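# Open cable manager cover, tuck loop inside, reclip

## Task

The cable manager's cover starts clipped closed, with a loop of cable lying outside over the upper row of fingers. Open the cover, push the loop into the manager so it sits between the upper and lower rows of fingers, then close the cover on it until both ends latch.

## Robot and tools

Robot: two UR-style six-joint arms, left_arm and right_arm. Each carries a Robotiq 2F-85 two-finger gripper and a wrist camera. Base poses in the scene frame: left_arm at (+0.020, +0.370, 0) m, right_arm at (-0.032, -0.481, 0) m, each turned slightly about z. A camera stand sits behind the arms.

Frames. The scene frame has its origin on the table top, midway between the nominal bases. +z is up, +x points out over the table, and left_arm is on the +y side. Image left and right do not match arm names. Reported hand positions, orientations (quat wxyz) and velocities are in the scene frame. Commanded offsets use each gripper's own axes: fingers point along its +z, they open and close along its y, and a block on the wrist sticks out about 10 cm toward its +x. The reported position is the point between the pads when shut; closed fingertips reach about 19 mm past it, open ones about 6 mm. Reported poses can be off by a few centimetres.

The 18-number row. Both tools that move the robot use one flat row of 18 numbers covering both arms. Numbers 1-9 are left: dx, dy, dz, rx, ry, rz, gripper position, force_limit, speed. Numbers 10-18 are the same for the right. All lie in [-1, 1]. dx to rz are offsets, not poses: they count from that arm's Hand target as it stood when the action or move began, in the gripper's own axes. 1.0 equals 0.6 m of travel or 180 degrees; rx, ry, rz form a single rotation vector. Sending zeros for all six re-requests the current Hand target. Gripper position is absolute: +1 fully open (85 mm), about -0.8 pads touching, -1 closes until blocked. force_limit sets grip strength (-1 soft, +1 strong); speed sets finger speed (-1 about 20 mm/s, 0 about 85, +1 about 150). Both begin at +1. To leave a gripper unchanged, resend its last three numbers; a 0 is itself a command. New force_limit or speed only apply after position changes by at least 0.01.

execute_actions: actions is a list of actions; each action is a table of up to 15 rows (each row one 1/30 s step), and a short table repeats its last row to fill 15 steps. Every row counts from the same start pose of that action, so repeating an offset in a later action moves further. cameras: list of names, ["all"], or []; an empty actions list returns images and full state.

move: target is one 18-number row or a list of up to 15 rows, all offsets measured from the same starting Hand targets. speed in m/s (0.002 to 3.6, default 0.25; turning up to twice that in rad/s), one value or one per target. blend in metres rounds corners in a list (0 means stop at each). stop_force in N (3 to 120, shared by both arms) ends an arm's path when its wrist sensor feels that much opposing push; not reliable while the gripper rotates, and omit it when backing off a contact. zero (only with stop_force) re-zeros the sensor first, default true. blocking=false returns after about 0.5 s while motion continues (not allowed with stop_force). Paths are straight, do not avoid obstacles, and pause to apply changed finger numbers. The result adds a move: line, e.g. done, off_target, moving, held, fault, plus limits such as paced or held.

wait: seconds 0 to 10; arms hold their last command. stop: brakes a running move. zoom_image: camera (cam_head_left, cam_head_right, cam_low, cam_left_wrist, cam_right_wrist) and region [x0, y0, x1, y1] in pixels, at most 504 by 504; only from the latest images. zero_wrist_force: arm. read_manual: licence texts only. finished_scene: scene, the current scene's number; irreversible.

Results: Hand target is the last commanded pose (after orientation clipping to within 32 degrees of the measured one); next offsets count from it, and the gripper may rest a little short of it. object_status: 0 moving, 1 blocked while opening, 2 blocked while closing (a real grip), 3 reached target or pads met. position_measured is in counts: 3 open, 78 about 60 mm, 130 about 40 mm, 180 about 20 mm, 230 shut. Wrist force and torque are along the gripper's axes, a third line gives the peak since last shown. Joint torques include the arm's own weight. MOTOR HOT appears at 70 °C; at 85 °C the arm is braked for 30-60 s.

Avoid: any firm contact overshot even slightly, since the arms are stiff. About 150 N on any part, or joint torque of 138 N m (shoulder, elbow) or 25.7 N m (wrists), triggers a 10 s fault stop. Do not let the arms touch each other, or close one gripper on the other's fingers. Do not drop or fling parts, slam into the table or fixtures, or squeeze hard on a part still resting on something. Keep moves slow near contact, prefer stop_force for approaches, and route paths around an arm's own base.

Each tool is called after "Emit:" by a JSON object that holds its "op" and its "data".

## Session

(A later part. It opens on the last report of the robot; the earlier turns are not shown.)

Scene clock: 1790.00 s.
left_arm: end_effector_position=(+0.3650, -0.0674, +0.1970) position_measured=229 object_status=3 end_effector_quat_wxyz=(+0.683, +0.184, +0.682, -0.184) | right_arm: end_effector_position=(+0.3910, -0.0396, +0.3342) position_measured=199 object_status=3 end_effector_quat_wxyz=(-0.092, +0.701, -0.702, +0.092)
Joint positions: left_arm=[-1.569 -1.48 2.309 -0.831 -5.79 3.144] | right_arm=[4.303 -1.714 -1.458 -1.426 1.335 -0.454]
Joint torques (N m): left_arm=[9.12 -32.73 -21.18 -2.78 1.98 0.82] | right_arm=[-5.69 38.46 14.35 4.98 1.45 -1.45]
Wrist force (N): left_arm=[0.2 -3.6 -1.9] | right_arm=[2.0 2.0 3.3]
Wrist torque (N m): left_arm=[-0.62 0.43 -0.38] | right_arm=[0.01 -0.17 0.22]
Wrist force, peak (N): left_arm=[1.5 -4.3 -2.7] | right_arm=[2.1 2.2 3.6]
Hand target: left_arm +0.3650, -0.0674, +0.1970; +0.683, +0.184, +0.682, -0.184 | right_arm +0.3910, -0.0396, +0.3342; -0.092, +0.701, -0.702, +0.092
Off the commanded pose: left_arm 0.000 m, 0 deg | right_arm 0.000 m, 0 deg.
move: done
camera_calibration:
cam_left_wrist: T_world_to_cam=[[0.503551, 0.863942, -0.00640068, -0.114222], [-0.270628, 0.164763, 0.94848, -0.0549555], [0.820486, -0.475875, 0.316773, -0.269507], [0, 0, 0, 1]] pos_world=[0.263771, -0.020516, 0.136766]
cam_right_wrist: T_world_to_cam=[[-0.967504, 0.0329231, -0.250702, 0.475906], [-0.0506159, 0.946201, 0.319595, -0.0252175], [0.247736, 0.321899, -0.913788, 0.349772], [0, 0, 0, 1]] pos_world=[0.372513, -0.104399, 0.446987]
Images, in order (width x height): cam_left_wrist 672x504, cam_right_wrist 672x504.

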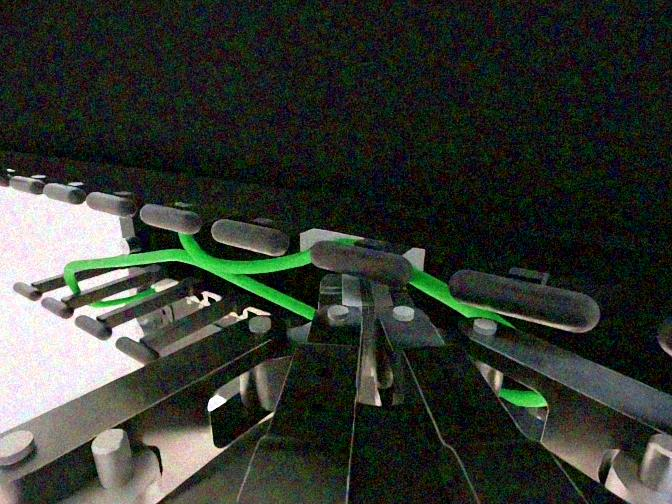

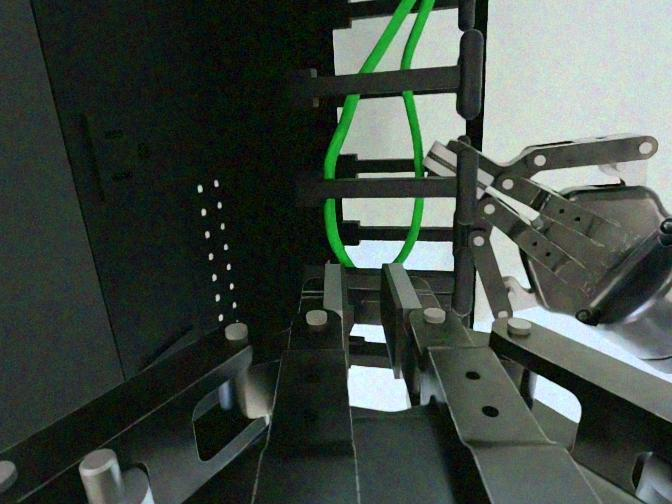

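Emit:
{"op": "move", "data": {"target": [0,0,-0.12,0,0,0,-0.8,-1,0,0,0,0,0,0,0,-0.55,-1,-1], "speed": 0.1, "cameras": ["cam_left_wrist","cam_right_wrist"]}}

Scene clock: 1794.57 s.
left_arm: end_effector_position=(+0.3028, -0.0312, +0.1970) position_measured=229 object_status=3 end_effector_quat_wxyz=(+0.683, +0.184, +0.682, -0.184) | right_arm: end_effector_position=(+0.3910, -0.0396, +0.3342) position_measured=199 object_status=3 end_effector_quat_wxyz=(-0.092, +0.701, -0.702, +0.092)
Joint positions: left_arm=[-1.814 -1.616 2.451 -0.838 -6.035 3.146] | right_arm=[4.303 -1.714 -1.458 -1.426 1.335 -0.454]
Joint torques (N m): left_arm=[-6.66 -6.96 -20.15 0.89 -1.09 -0.6] | right_arm=[-5.46 38.67 14.66 4.99 1.32 -1.33]
Wrist force (N): left_arm=[0.4 -3.6 -1.9] | right_arm=[2.0 2.2 3.3]
Wrist torque (N m): left_arm=[-0.62 0.40 -0.47] | right_arm=[0.04 -0.16 0.21]
Wrist force, peak (N): left_arm=[0.2 -3.8 -3.1] | right_arm=[2.0 2.0 3.6]
Hand target: left_arm +0.3028, -0.0312, +0.1969; +0.683, +0.184, +0.682, -0.184 | right_arm +0.3910, -0.0396, +0.3342; -0.092, +0.701, -0.702, +0.092
Off the commanded pose: left_arm 0.000 m, 0 deg | right_arm 0.000 m, 0 deg.
move: done
camera_calibration:
cam_left_wrist: T_world_to_cam=[[0.503622, 0.863901, -0.00637308, -0.114107], [-0.270691, 0.1648, 0.948455, -0.0776263], [0.820421, -0.475938, 0.316847, -0.201258], [0, 0, 0, 1]] pos_world=[0.201571, 0.0155838, 0.136666]
cam_right_wrist: T_world_to_cam=[[-0.967504, 0.0329231, -0.250702, 0.475906], [-0.0506159, 0.946201, 0.319595, -0.0252175], [0.247736, 0.321899, -0.913788, 0.349772], [0, 0, 0, 1]] pos_world=[0.372513, -0.104399, 0.446987]
Images, in order (width x height): cam_left_wrist 672x504, cam_right_wrist 672x504.

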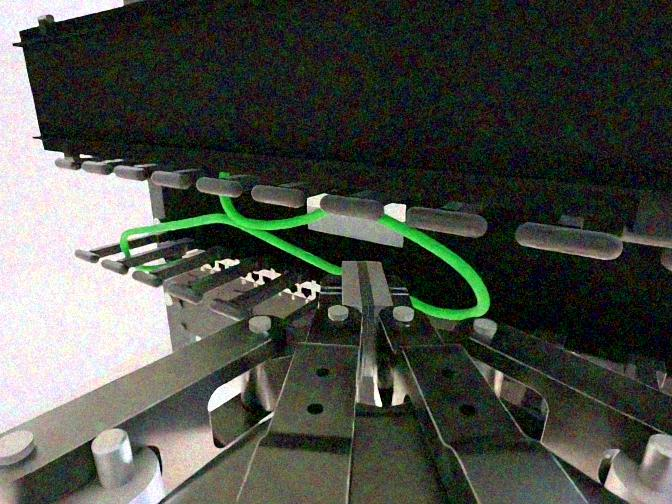

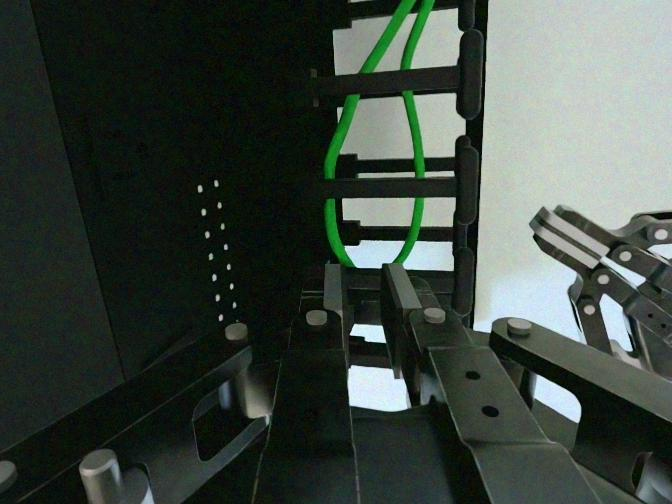

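Emit:
{"op": "move", "data": {"target": [[-0.155,0.079,-0.07,0,0,0,-0.8,-1,0,0,0,-0.12,0,0,0,-0.55,-1,-1],[-0.155,0.06,-0.098,0.333,0,0,-0.8,-1,0,0,0,-0.12,0,0,0,-0.55,-1,-1]], "speed": 0.2}}

Emit:
{"op": "move", "data": {"target": [[0.067,0.017,-0.25,0,0,0,-0.8,-1,0,0,0,0,0,0,0,-0.55,-1,-1],[0.272,0.183,-0.266,0,0,0,-0.8,-1,0,0,0,0,0,0,0,-0.55,-1,-1],[0.272,0.183,-0.074,0,0,0,-0.8,-1,0,0,0,0,0,0,0,-0.55,-1,-1]], "speed": [0.25,0.25,0.1]}}

Emit:
{"op": "move", "data": {"target": [[0.003,-0.08,0,0,0,0,-0.8,-1,0,0,0,0,0,0,0,-0.55,-1,-1],[-0.02,-0.118,0,0,0,0,-0.8,-1,0,0,0,0,0,0,0,-0.55,-1,-1],[-0.04,-0.132,0,0,0,0,-0.8,-1,0,0,0,0,0,0,0,-0.55,-1,-1],[-0.08,-0.138,0,0,0,0,-0.8,-1,0,0,0,0,0,0,0,-0.55,-1,-1],[-0.113,-0.135,0,0,0,0,-0.8,-1,0,0,0,0,0,0,0,-0.55,-1,-1],[-0.153,-0.111,0,0,0,0,-0.8,-1,0,0,0,0,0,0,0,-0.55,-1,-1],[-0.162,-0.085,0,0,0,0,-0.8,-1,0,0,0,0,0,0,0,-0.55,-1,-1],[-0.165,-0.05,0,0,0,0,-0.8,-1,0,0,0,0,0,0,0,-0.55,-1,-1]], "speed": 0.05, "stop_force": 15, "cameras": ["cam_left_wrist","cam_right_wrist","cam_head_left","cam_low"]}}

Scene clock: 1821.53 s.
left_arm: end_effector_position=(+0.2700, +0.0295, +0.2899) position_measured=229 object_status=3 end_effector_quat_wxyz=(+0.500, +0.501, +0.499, -0.500) end_effector_velocity=(-0.001, +0.000, +0.000) end_effector_angular_velocity=(-0.001, -0.001, -0.005) | right_arm: end_effector_position=(+0.3724, -0.0396, +0.4038) position_measured=199 object_status=3 end_effector_quat_wxyz=(-0.092, +0.701, -0.702, +0.092)
Joint positions: left_arm=[-0.814 -1.857 2.336 -0.479 -3.989 3.142] | right_arm=[4.334 -1.695 -1.3 -1.611 1.331 -0.422]
Joint velocities: left_arm=[0 -0.001 0 -0.001 0.005 0] | right_arm=[within noise]
Joint torques (N m): left_arm=[0.26 -7.12 -18.62 0.29 1.99 -1.42] | right_arm=[-5.67 19.4 33.63 1.14 1.98 -1.42]
Wrist force (N): left_arm=[0.3 -3.6 -1.7] | right_arm=[2.0 2.2 3.3]
Wrist torque (N m): left_arm=[-0.62 0.40 -0.39] | right_arm=[0.04 -0.15 0.24]
Wrist force, peak (N): left_arm=[2.6 -4.6 -1.1] | right_arm=[2.1 1.9 5.1]
Hand target: left_arm +0.2700, +0.0295, +0.2899; +0.500, +0.501, +0.499, -0.500 | right_arm +0.3724, -0.0396, +0.4038; -0.092, +0.701, -0.702, +0.092
Off the commanded pose: left_arm 0.000 m, 0 deg | right_arm 0.000 m, 0 deg.
move: done

Scene clock: 1825.17 s.
left_arm: end_effector_position=(+0.3800, +0.0736, +0.1268) position_measured=229 object_status=3 end_effector_quat_wxyz=(+0.500, +0.501, +0.499, -0.500) | right_arm: end_effector_position=(+0.3724, -0.0396, +0.4038) position_measured=199 object_status=3 end_effector_quat_wxyz=(-0.092, +0.701, -0.702, +0.092)
Joint positions: left_arm=[-0.449 -1.239 2.277 -1.038 -3.623 3.142] | right_arm=[4.334 -1.695 -1.3 -1.611 1.331 -0.422]
Joint torques (N m): left_arm=[-1.77 -28.06 -4.9 -1.56 -1.15 1.1] | right_arm=[-5.7 19 32.85 1.07 2.06 -1.53]
Wrist force (N): left_arm=[0.3 -3.6 -2.0] | right_arm=[1.9 2.1 3.5]
Wrist torque (N m): left_arm=[-0.62 0.39 -0.37] | right_arm=[0.04 -0.13 0.24]
Wrist force, peak (N): left_arm=[-2.8 -5.3 -1.7] | right_arm=[2.1 2.2 3.7]
Hand target: left_arm +0.3800, +0.0736, +0.1268; +0.500, +0.501, +0.499, -0.500 | right_arm +0.3724, -0.0396, +0.4038; -0.092, +0.701, -0.702, +0.092
Off the commanded pose: left_arm 0.000 m, 0 deg | right_arm 0.000 m, 0 deg.
move: done

Scene clock: 1829.93 s.
left_arm: end_effector_position=(+0.3343, +0.0738, +0.2245) position_measured=229 object_status=3 end_effector_quat_wxyz=(+0.500, +0.501, +0.499, -0.500) | right_arm: end_effector_position=(+0.3724, -0.0396, +0.4038) position_measured=199 object_status=3 end_effector_quat_wxyz=(-0.092, +0.701, -0.702, +0.092)
Joint positions: left_arm=[-0.521 -1.577 2.313 -0.737 -3.696 3.142] | right_arm=[4.334 -1.695 -1.3 -1.611 1.331 -0.422]
Joint torques (N m): left_arm=[16.45 -5.83 -31.77 -1.94 -1.33 -0.67] | right_arm=[-4.79 19.66 33.27 1.3 2.17 -1.51]
Wrist force (N): left_arm=[2.2 -18.1 -4.4] | right_arm=[1.9 2.2 3.4]
Wrist torque (N m): left_arm=[-0.84 0.34 -0.49] | right_arm=[0.05 -0.13 0.24]
Wrist force, peak (N): left_arm=[-8.4 -63.3 -5.0] | right_arm=[2.1 2.3 3.6]
Hand target: left_arm +0.3343, +0.0738, +0.2245; +0.500, +0.501, +0.499, -0.500 (not the last commanded pose) | right_arm +0.3724, -0.0396, +0.4038; -0.092, +0.701, -0.702, +0.092
Off the commanded pose: left_arm 0.016 m, 0 deg | right_arm 0.000 m, 0 deg.
move: contact (left_arm); path passed 7 of 8 targets
camera_calibration:
cam_left_wrist: T_world_to_cam=[[0.99998, -0.00288757, -0.00566344, -0.322671], [0.00628597, 0.316244, 0.948657, -0.216346], [-0.000948288, -0.948673, 0.316256, 0.123787], [0, 0, 0, 1]] pos_world=[0.324141, 0.18492, 0.164263]
cam_right_wrist: T_world_to_cam=[[-0.967504, 0.0329231, -0.250702, 0.475334], [-0.0506159, 0.946201, 0.319595, -0.0483708], [0.247736, 0.321899, -0.913788, 0.417888], [0, 0, 0, 1]] pos_world=[0.353913, -0.104399, 0.516487]
Images, in order (width x height): cam_head_left 672x504, cam_low 672x504, cam_left_wrist 672x504, cam_right_wrist 672x504.

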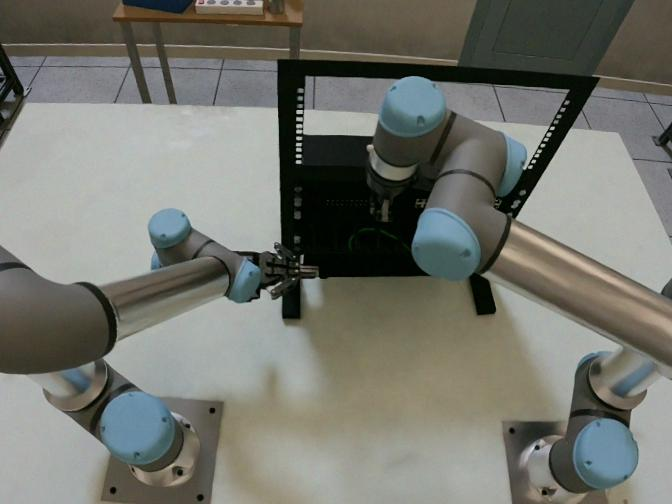

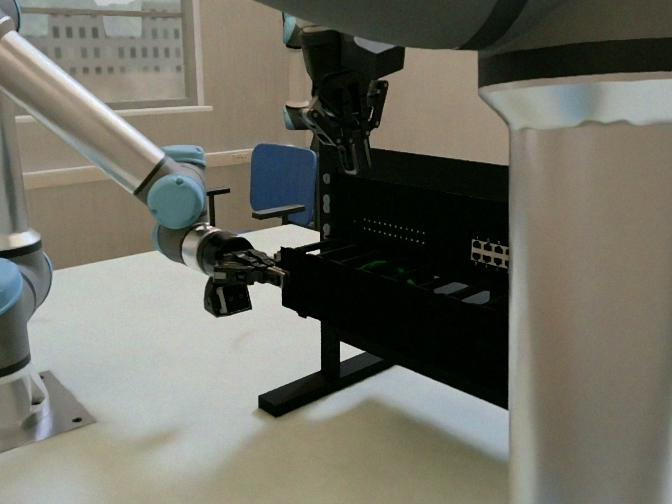

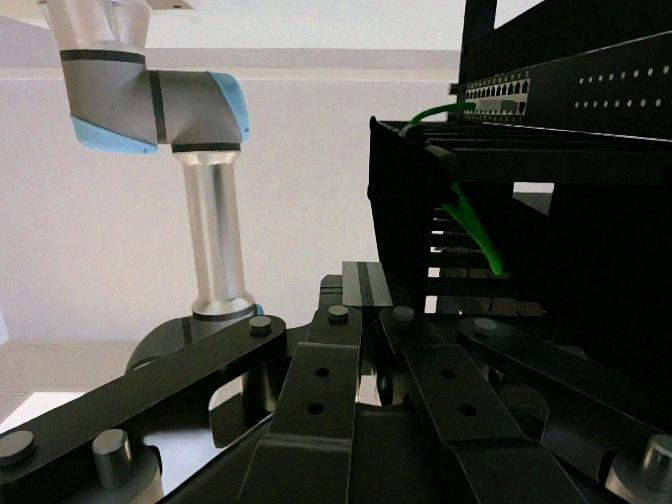

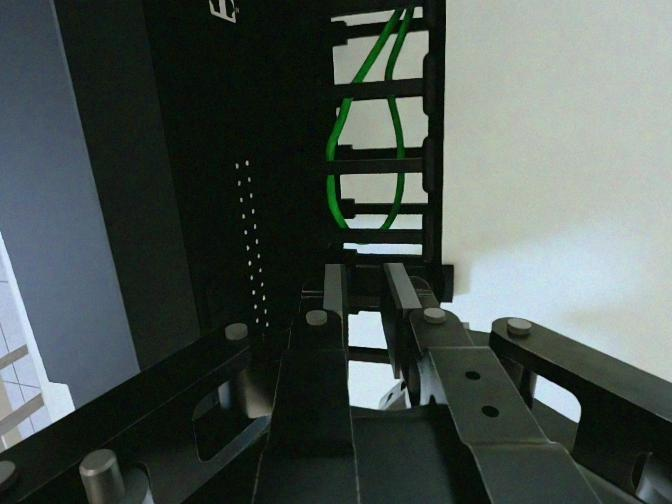

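Emit:
{"op": "move", "data": {"target": [[0,-0.02,0,0,0,0,-0.8,-1,0,0.2,0.061,-0.08,-0.083,0,0,-0.8,-1,-1],[-0.027,-0.02,0,0,0,0,-0.8,-1,0,0.734,0.061,-0.044,-0.083,0,0,-0.8,-1,-1]], "speed": 0.2}}

Emit:
{"op": "move", "data": {"target": [0,0,0,0,0,0,-0.8,-1,0,-0.05,0.058,0.3,0,-0.5,0,-0.8,-1,-1]}}

Emit:
{"op": "move", "data": {"target": [0,0.06,0,0,0,0,-0.8,-1,0,0,0,0,0,0,0,-0.8,-1,-1], "speed": 0.03, "stop_force": 35, "cameras": ["cam_left_wrist","cam_right_wrist","cam_head_left"]}}

Scene clock: 1853.83 s.
left_arm: end_effector_position=(+0.3223, +0.0738, +0.2408) position_measured=229 object_status=3 end_effector_quat_wxyz=(+0.500, +0.501, +0.499, -0.500) | right_arm: end_effector_position=(+0.3295, -0.4799, +0.4197) position_measured=229 object_status=3 end_effector_quat_wxyz=(+0.000, +0.707, -0.708, +0.000)
Joint positions: left_arm=[-0.544 -1.643 2.321 -0.679 -3.719 3.142] | right_arm=[3.556 -1.236 -1.614 -1.861 1.571 -1.187]
Joint torques (N m): left_arm=[10.47 -6.3 -13.1 -3.23 0.82 0.67] | right_arm=[-4.91 3.97 35.05 0.87 1.45 -1.6]
Wrist force (N): left_arm=[1.4 -5.8 -1.0] | right_arm=[2.1 2.2 2.5]
Wrist torque (N m): left_arm=[-0.96 0.24 -0.45] | right_arm=[0.11 -0.17 0.21]
Wrist force, peak (N): left_arm=[1.8 -18.8 -3.5] | right_arm=[5.7 2.3 1.7]
Hand target: left_arm +0.3222, +0.0738, +0.2407; +0.500, +0.501, +0.499, -0.500 | right_arm +0.3295, -0.4799, +0.4197; +0.000, +0.707, -0.708, +0.000
Off the commanded pose: left_arm 0.000 m, 0 deg | right_arm 0.000 m, 0 deg.
move: done

Scene clock: 1857.60 s.
left_arm: end_effector_position=(+0.3222, +0.0738, +0.2407) position_measured=229 object_status=3 end_effector_quat_wxyz=(+0.500, +0.501, +0.499, -0.500) | right_arm: end_effector_position=(+0.2950, -0.4499, +0.2397) position_measured=229 object_status=3 end_effector_quat_wxyz=(+0.501, -0.500, +0.500, +0.499)
Joint positions: left_arm=[-0.544 -1.643 2.321 -0.679 -3.719 3.142] | right_arm=[2.912 -1.726 -2.083 -2.474 2.881 -3.143]
Joint torques (N m): left_arm=[-1.17 -3.72 -10.13 -3.25 -1.29 1.06] | right_arm=[1.42 25.65 3.18 -2.61 2.72 -1.6]
Wrist force (N): left_arm=[1.4 -5.9 -1.1] | right_arm=[3.8 3.1 0.2]
Wrist torque (N m): left_arm=[-0.97 0.24 -0.45] | right_arm=[0.56 -0.30 0.45]
Wrist force, peak (N): left_arm=[1.6 -6.2 -1.1] | right_arm=[5.1 3.4 0.4]
Hand target: left_arm +0.3222, +0.0738, +0.2407; +0.500, +0.501, +0.499, -0.500 | right_arm +0.2950, -0.4499, +0.2397; +0.501, -0.500, +0.500, +0.499
Off the commanded pose: left_arm 0.000 m, 0 deg | right_arm 0.000 m, 0 deg.
move: done

Scene clock: 1859.00 s.
left_arm: end_effector_position=(+0.3345, +0.0738, +0.2406) position_measured=229 object_status=3 end_effector_quat_wxyz=(+0.500, +0.501, +0.499, -0.500) | right_arm: end_effector_position=(+0.2950, -0.4499, +0.2397) position_measured=229 object_status=3 end_effector_quat_wxyz=(+0.501, -0.500, +0.500, +0.499)
Joint positions: left_arm=[-0.521 -1.61 2.291 -0.681 -3.696 3.142] | right_arm=[2.912 -1.726 -2.084 -2.474 2.881 -3.143]
Joint torques (N m): left_arm=[9.42 -5.88 -37.5 -5.53 -3.85 -0.54] | right_arm=[-2.8 32.65 3.19 -2.78 2.83 0.9]
Wrist force (N): left_arm=[8.2 -31.2 -2.2] | right_arm=[3.7 3.1 0.4]
Wrist torque (N m): left_arm=[-1.36 -0.09 -0.54] | right_arm=[0.55 -0.28 0.46]
Wrist force, peak (N): left_arm=[-13.9 -66.8 -9.9] | right_arm=[3.9 3.3 0.2]
Hand target: left_arm +0.3345, +0.0738, +0.2406; +0.500, +0.501, +0.499, -0.500 (not the last commanded pose) | right_arm +0.2950, -0.4499, +0.2397; +0.501, -0.500, +0.500, +0.499
Off the commanded pose: left_arm 0.024 m, 0 deg | right_arm 0.000 m, 0 deg.
move: contact (left_arm)
camera_calibration:
cam_left_wrist: T_world_to_cam=[[0.999979, -0.00292007, -0.0057578, -0.322755], [0.00638568, 0.316154, 0.948686, -0.231737], [-0.000949882, -0.948703, 0.316166, 0.118686], [0, 0, 0, 1]] pos_world=[0.324341, 0.18492, 0.180463]
cam_right_wrist: T_world_to_cam=[[-0.999513, -0.00672683, 0.0304669, 0.297052], [0.031009, -0.322251, 0.946146, -0.356577], [0.00345343, 0.94663, 0.322302, 0.476002], [0, 0, 0, 1]] pos_world=[0.306321, -0.563506, 0.174907]
Images, in order (width x height): cam_head_left 672x504, cam_left_wrist 672x504, cam_right_wrist 672x504.

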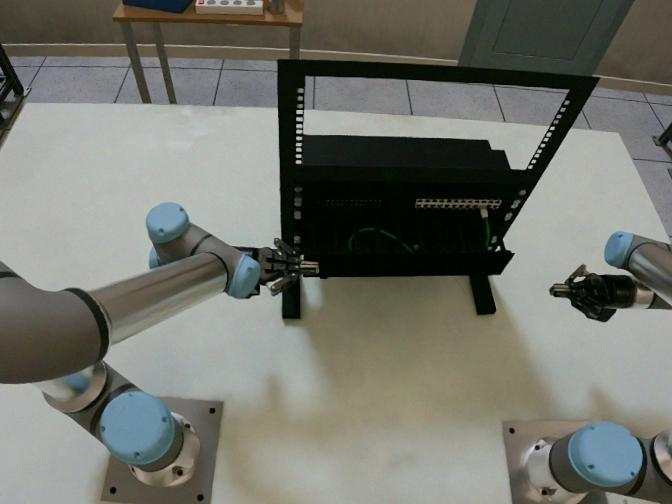

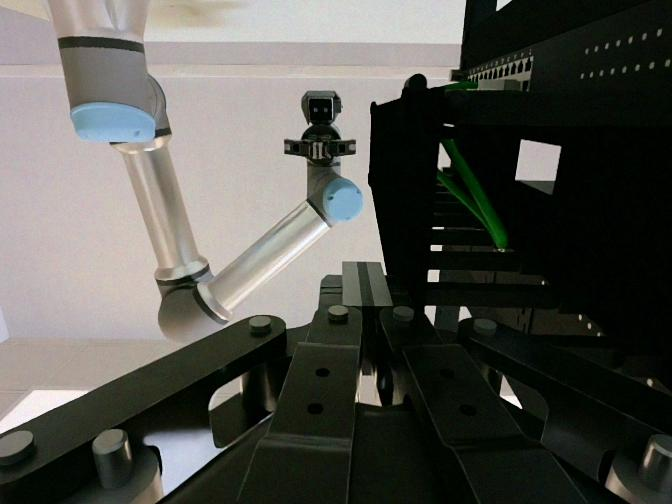

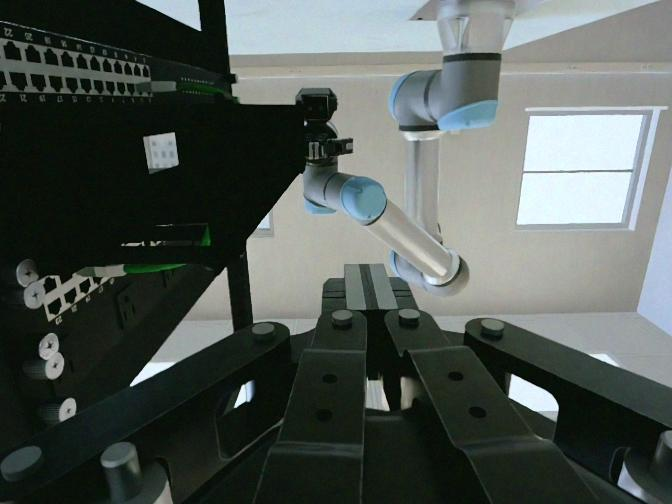

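Emit:
{"op": "move", "data": {"target": [0,0,0,0,0,0,-0.8,-1,0,0,-0.042,0.175,0,0,0,-0.8,-1,-1], "speed": 0.15}}

Emit:
{"op": "move", "data": {"target": [0,0,0,0,0,0,-0.8,-1,0,0,-0.1,0,0,0,0,-0.8,-1,-1], "speed": 0.03, "stop_force": 40, "cameras": ["cam_right_wrist","cam_head_left","cam_head_right","cam_low"]}}

Emit:
{"op": "zoom_image", "data": {"camera": "cam_right_wrist", "region": [200, 100, 480, 330]}}

Emit:
{"op": "zoom_image", "data": {"camera": "cam_head_right", "region": [280, 190, 530, 340]}}

Scene clock: 1870.57 s.
left_arm: end_effector_position=(+0.3345, +0.0738, +0.2406) position_measured=229 object_status=3 end_effector_quat_wxyz=(+0.500, +0.501, +0.499, -0.500) | right_arm: end_effector_position=(+0.3203, -0.3449, +0.2397) position_measured=229 object_status=3 end_effector_quat_wxyz=(+0.501, -0.500, +0.500, +0.499)
Joint positions: left_arm=[-0.521 -1.61 2.291 -0.681 -3.696 3.142] | right_arm=[3.211 -1.669 -2.15 -2.467 3.179 -3.146]
Joint torques (N m): left_arm=[18.42 -6.01 -38.51 -5.59 -5.51 -0.55] | right_arm=[6.29 27.56 8.1 -0.49 2.45 -0.57]
Wrist force (N): left_arm=[7.9 -31.1 -2.6] | right_arm=[3.6 3.2 0.1]
Wrist torque (N m): left_arm=[-1.32 -0.04 -0.55] | right_arm=[0.54 -0.28 0.43]
Wrist force, peak (N): left_arm=[7.8 -31.4 -3.0] | right_arm=[3.9 3.6 -1.5]
Hand target: left_arm +0.3345, +0.0738, +0.2406; +0.500, +0.501, +0.499, -0.500 | right_arm +0.3203, -0.3449, +0.2397; +0.501, -0.500, +0.500, +0.499
Off the commanded pose: left_arm 0.000 m, 0 deg | right_arm 0.000 m, 0 deg.
move: done

Scene clock: 1872.57 s.
left_arm: end_effector_position=(+0.3345, +0.0738, +0.2406) position_measured=229 object_status=3 end_effector_quat_wxyz=(+0.500, +0.501, +0.499, -0.500) | right_arm: end_effector_position=(+0.3538, -0.3449, +0.2397) position_measured=229 object_status=3 end_effector_quat_wxyz=(+0.500, -0.500, +0.500, +0.500)
Joint positions: left_arm=[-0.521 -1.61 2.291 -0.681 -3.696 3.142] | right_arm=[3.207 -1.74 -2.067 -2.467 3.176 -3.132]
Joint torques (N m): left_arm=[19.29 -5.21 -37.04 -5.59 -6.34 -0.75] | right_arm=[-0.11 21.72 33.81 6.16 12.7 1.51]
Wrist force (N): left_arm=[6.9 -31.3 -3.2] | right_arm=[6.5 41.5 3.4]
Wrist torque (N m): left_arm=[-1.32 -0.02 -0.53] | right_arm=[0.25 -0.37 0.51]
Wrist force, peak (N): left_arm=[6.9 -31.7 -3.2] | right_arm=[-8.1 59.9 -10.0]
Hand target: left_arm +0.3345, +0.0738, +0.2406; +0.500, +0.501, +0.499, -0.500 | right_arm +0.3538, -0.3449, +0.2397; +0.500, -0.500, +0.500, +0.500 (not the last commanded pose)
Off the commanded pose: left_arm 0.000 m, 0 deg | right_arm 0.026 m, 0 deg.
move: contact (right_arm)
camera_calibration:
cam_right_wrist: T_world_to_cam=[[-0.999499, -0.00727126, 0.0308064, 0.356312], [0.0315056, -0.322322, 0.946106, -0.324805], [0.00305022, 0.946602, 0.32239, 0.376614], [0, 0, 0, 1]] pos_world=[0.365218, -0.458605, 0.174907]
Images, in order (width x height): cam_head_left 672x504, cam_head_right 672x504, cam_low 672x504, cam_right_wrist 672x504.

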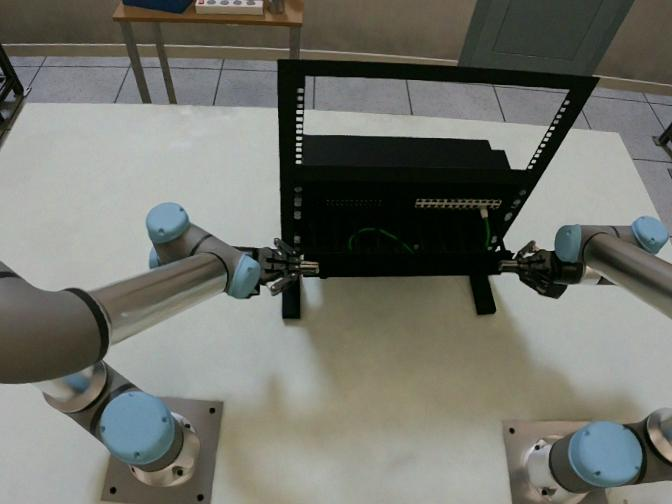

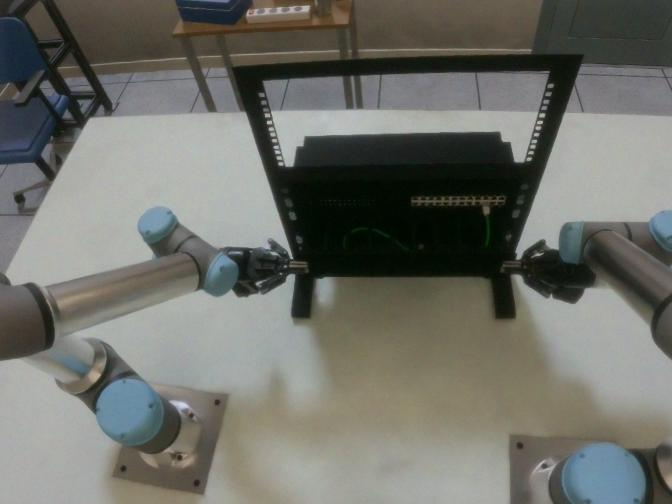

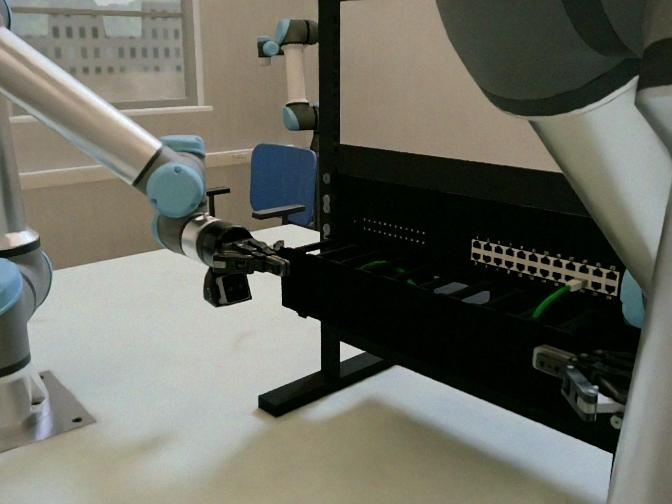

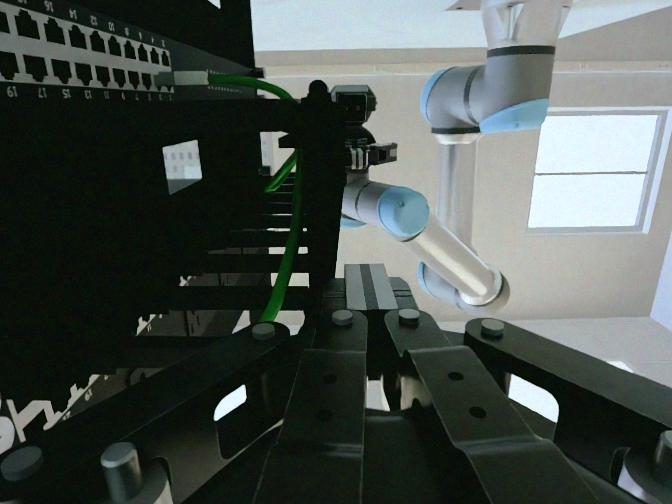

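Scaled by 1.800.

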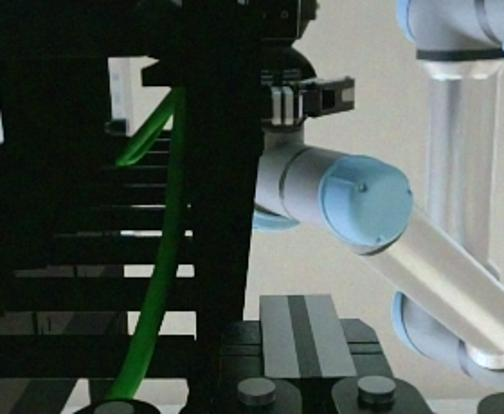

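Scaled by 2.016.

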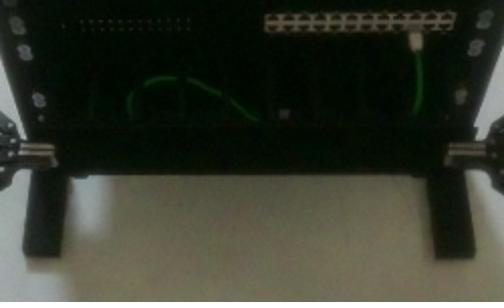

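Emit:
{"op": "move", "data": {"target": [0,-0.13,0,0,0,0,-0.8,-1,0, 0,0.13,0,0,0,0,-0.8,-1,-1], "speed": 0.1}}

Emit:
{"op": "move", "data": {"target": [0,0,-0.3,0,0,0,-0.8,-1,0, 0,0,-0.3,0,0,0,-0.8,-1,-1], "cameras": ["all"]}}

Emit:
{"op": "zoom_image", "data": {"camera": "cam_head_left", "region": [260, 170, 530, 350]}}

Emit:
{"op": "zoom_image", "data": {"camera": "cam_head_right", "region": [180, 170, 450, 350]}}

Scene clock: 1908.53 s.
left_arm: end_effector_position=(+0.2565, +0.0739, +0.2406) position_measured=229 object_status=3 end_effector_quat_wxyz=(+0.500, +0.501, +0.499, -0.500) | right_arm: end_effector_position=(+0.2759, -0.3449, +0.2397) position_measured=229 object_status=3 end_effector_quat_wxyz=(+0.500, -0.500, +0.500, +0.499) end_effector_velocity=(+0.000, +0.000, +0.000) end_effector_angular_velocity=(+0.000, +0.000, +0.000)
Joint positions: left_arm=[-0.714 -1.85 2.479 -0.63 -3.889 3.142] | right_arm=[3.216 -1.568 -2.258 -2.463 3.185 -3.149]
Joint velocities: left_arm=[within noise] | right_arm=[0 0 0 -0.006 0 -0.006]
Joint torques (N m): left_arm=[1.67 -15.21 -17.31 -3.52 -1.27 1.19] | right_arm=[-5.93 21.42 6.42 -2.3 -0.01 -1.53]
Wrist force (N): left_arm=[-0.6 -3.7 -1.2] | right_arm=[5.2 3.8 0.3]
Wrist torque (N m): left_arm=[-0.63 0.55 -0.47] | right_arm=[0.64 -0.53 0.47]
Wrist force, peak (N): left_arm=[7.0 -31.7 -3.1] | right_arm=[6.3 42.3 2.8]
Hand target: left_arm +0.2565, +0.0739, +0.2406; +0.500, +0.501, +0.499, -0.500 | right_arm +0.2758, -0.3449, +0.2397; +0.500, -0.500, +0.500, +0.500
Off the commanded pose: left_arm 0.000 m, 0 deg | right_arm 0.000 m, 0 deg.
move: done

Scene clock: 1909.93 s.
left_arm: end_effector_position=(+0.2568, +0.2539, +0.2405) position_measured=229 object_status=3 end_effector_quat_wxyz=(+0.500, +0.501, +0.499, -0.500) | right_arm: end_effector_position=(+0.2756, -0.5248, +0.2396) position_measured=229 object_status=3 end_effector_quat_wxyz=(+0.500, -0.500, +0.500, +0.500)
Joint positions: left_arm=[0.068 -1.729 2.394 -0.668 -3.107 3.139] | right_arm=[2.715 -1.799 -1.992 -2.493 2.684 -3.143]
Joint torques (N m): left_arm=[12.87 -4.79 -27.34 -0.43 1.61 -1.17] | right_arm=[-4.74 16.92 25.15 1.03 -2.4 1.43]
Wrist force (N): left_arm=[-0.6 -3.6 -1.1] | right_arm=[5.4 3.8 0.3]
Wrist torque (N m): left_arm=[-0.61 0.55 -0.49] | right_arm=[0.64 -0.55 0.50]
Wrist force, peak (N): left_arm=[-0.7 -3.9 -4.1] | right_arm=[5.5 4.0 -2.8]
Hand target: left_arm +0.2569, +0.2539, +0.2405; +0.500, +0.501, +0.499, -0.500 | right_arm +0.2757, -0.5249, +0.2396; +0.500, -0.500, +0.500, +0.500
Off the commanded pose: left_arm 0.000 m, 0 deg | right_arm 0.000 m, 0 deg.
move: done
camera_calibration:
cam_left_wrist: T_world_to_cam=[[0.999979, -0.00291828, -0.00575877, -0.244532], [0.00638573, 0.315854, 0.948786, -0.287993], [-0.000949896, -0.948803, 0.315866, 0.289597], [0, 0, 0, 1]] pos_world=[0.246641, 0.36502, 0.180362]
cam_right_wrist: T_world_to_cam=[[-0.999499, -0.00727126, 0.0308064, 0.276846], [0.0315056, -0.322322, 0.946106, -0.380233], [0.00305022, 0.946602, 0.32239, 0.547179], [0, 0, 0, 1]] pos_world=[0.287018, -0.638505, 0.174807]

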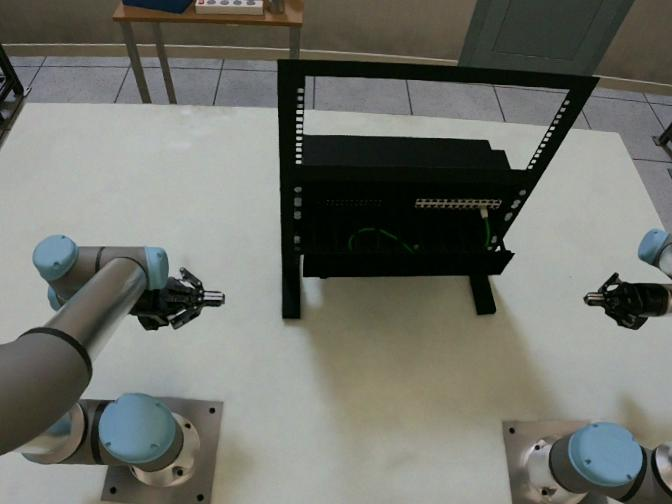

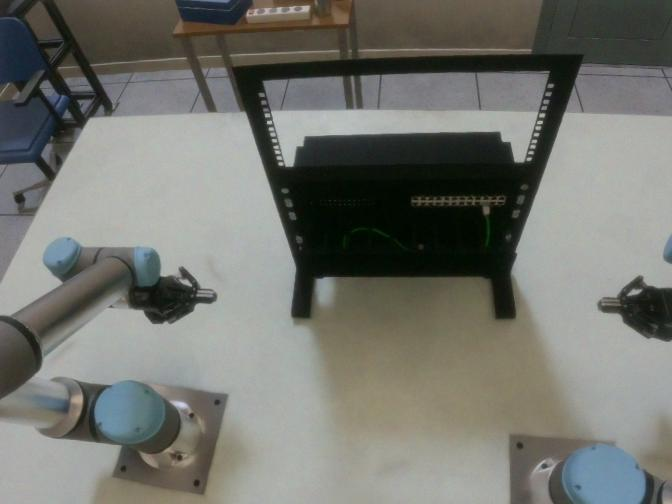

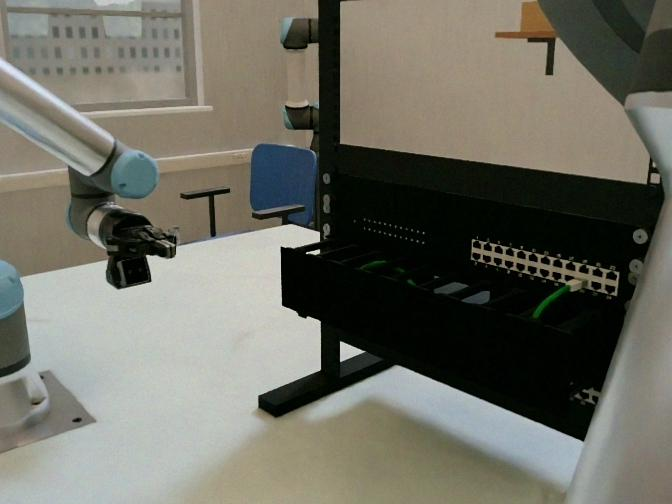

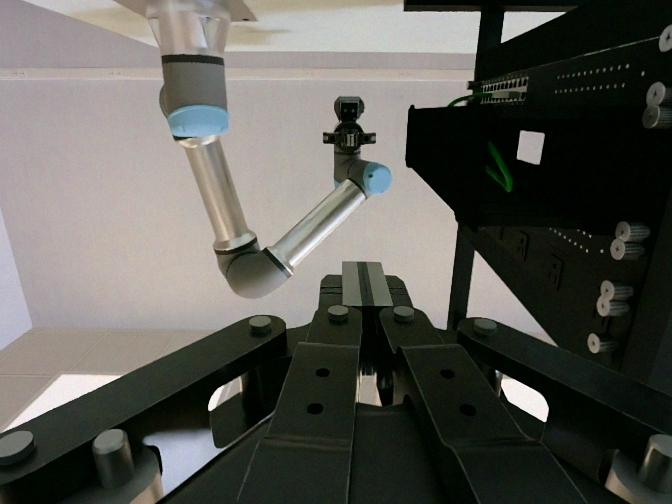

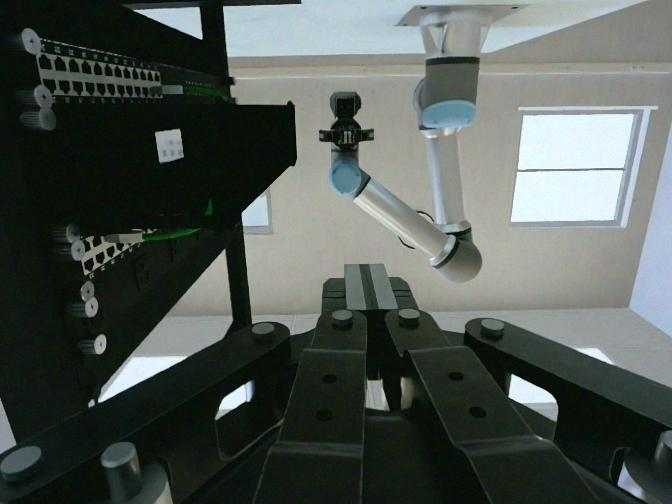

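Scaled by 1.867.

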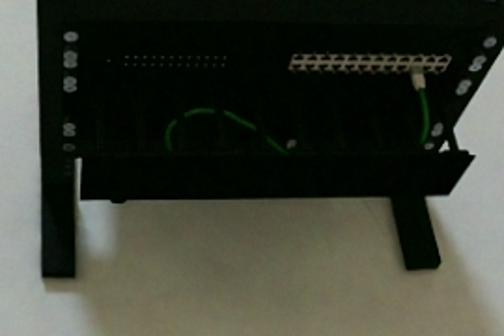

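Scaled by 1.867.

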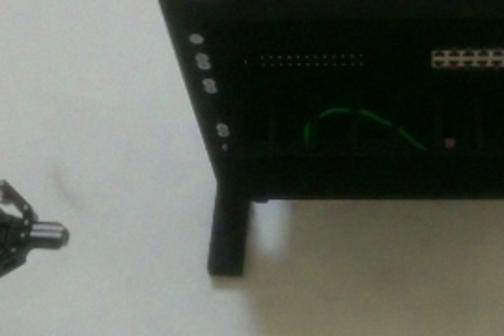

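Emit:
{"op": "zoom_image", "data": {"camera": "cam_left_wrist", "region": [390, 60, 600, 240]}}

Emit:
{"op": "zoom_image", "data": {"camera": "cam_right_wrist", "region": [100, 70, 310, 250]}}

Emit:
{"op": "zoom_image", "data": {"camera": "cam_low", "region": [270, 220, 640, 430]}}

Scaled by 2.400.

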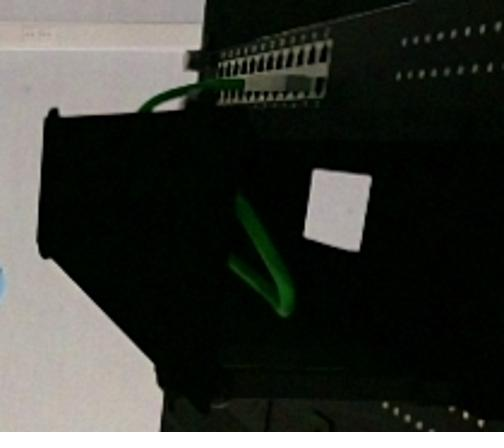

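Scaled by 2.400.

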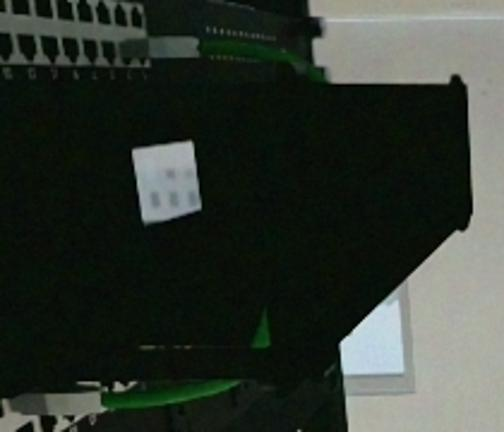

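Scaled by 1.362.

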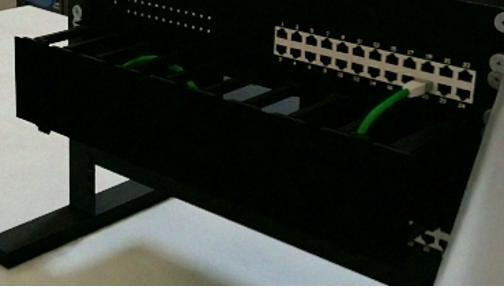

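Emit:
{"op": "finished_scene", "data": {"scene": 1}}

The scene is finished: the task was done.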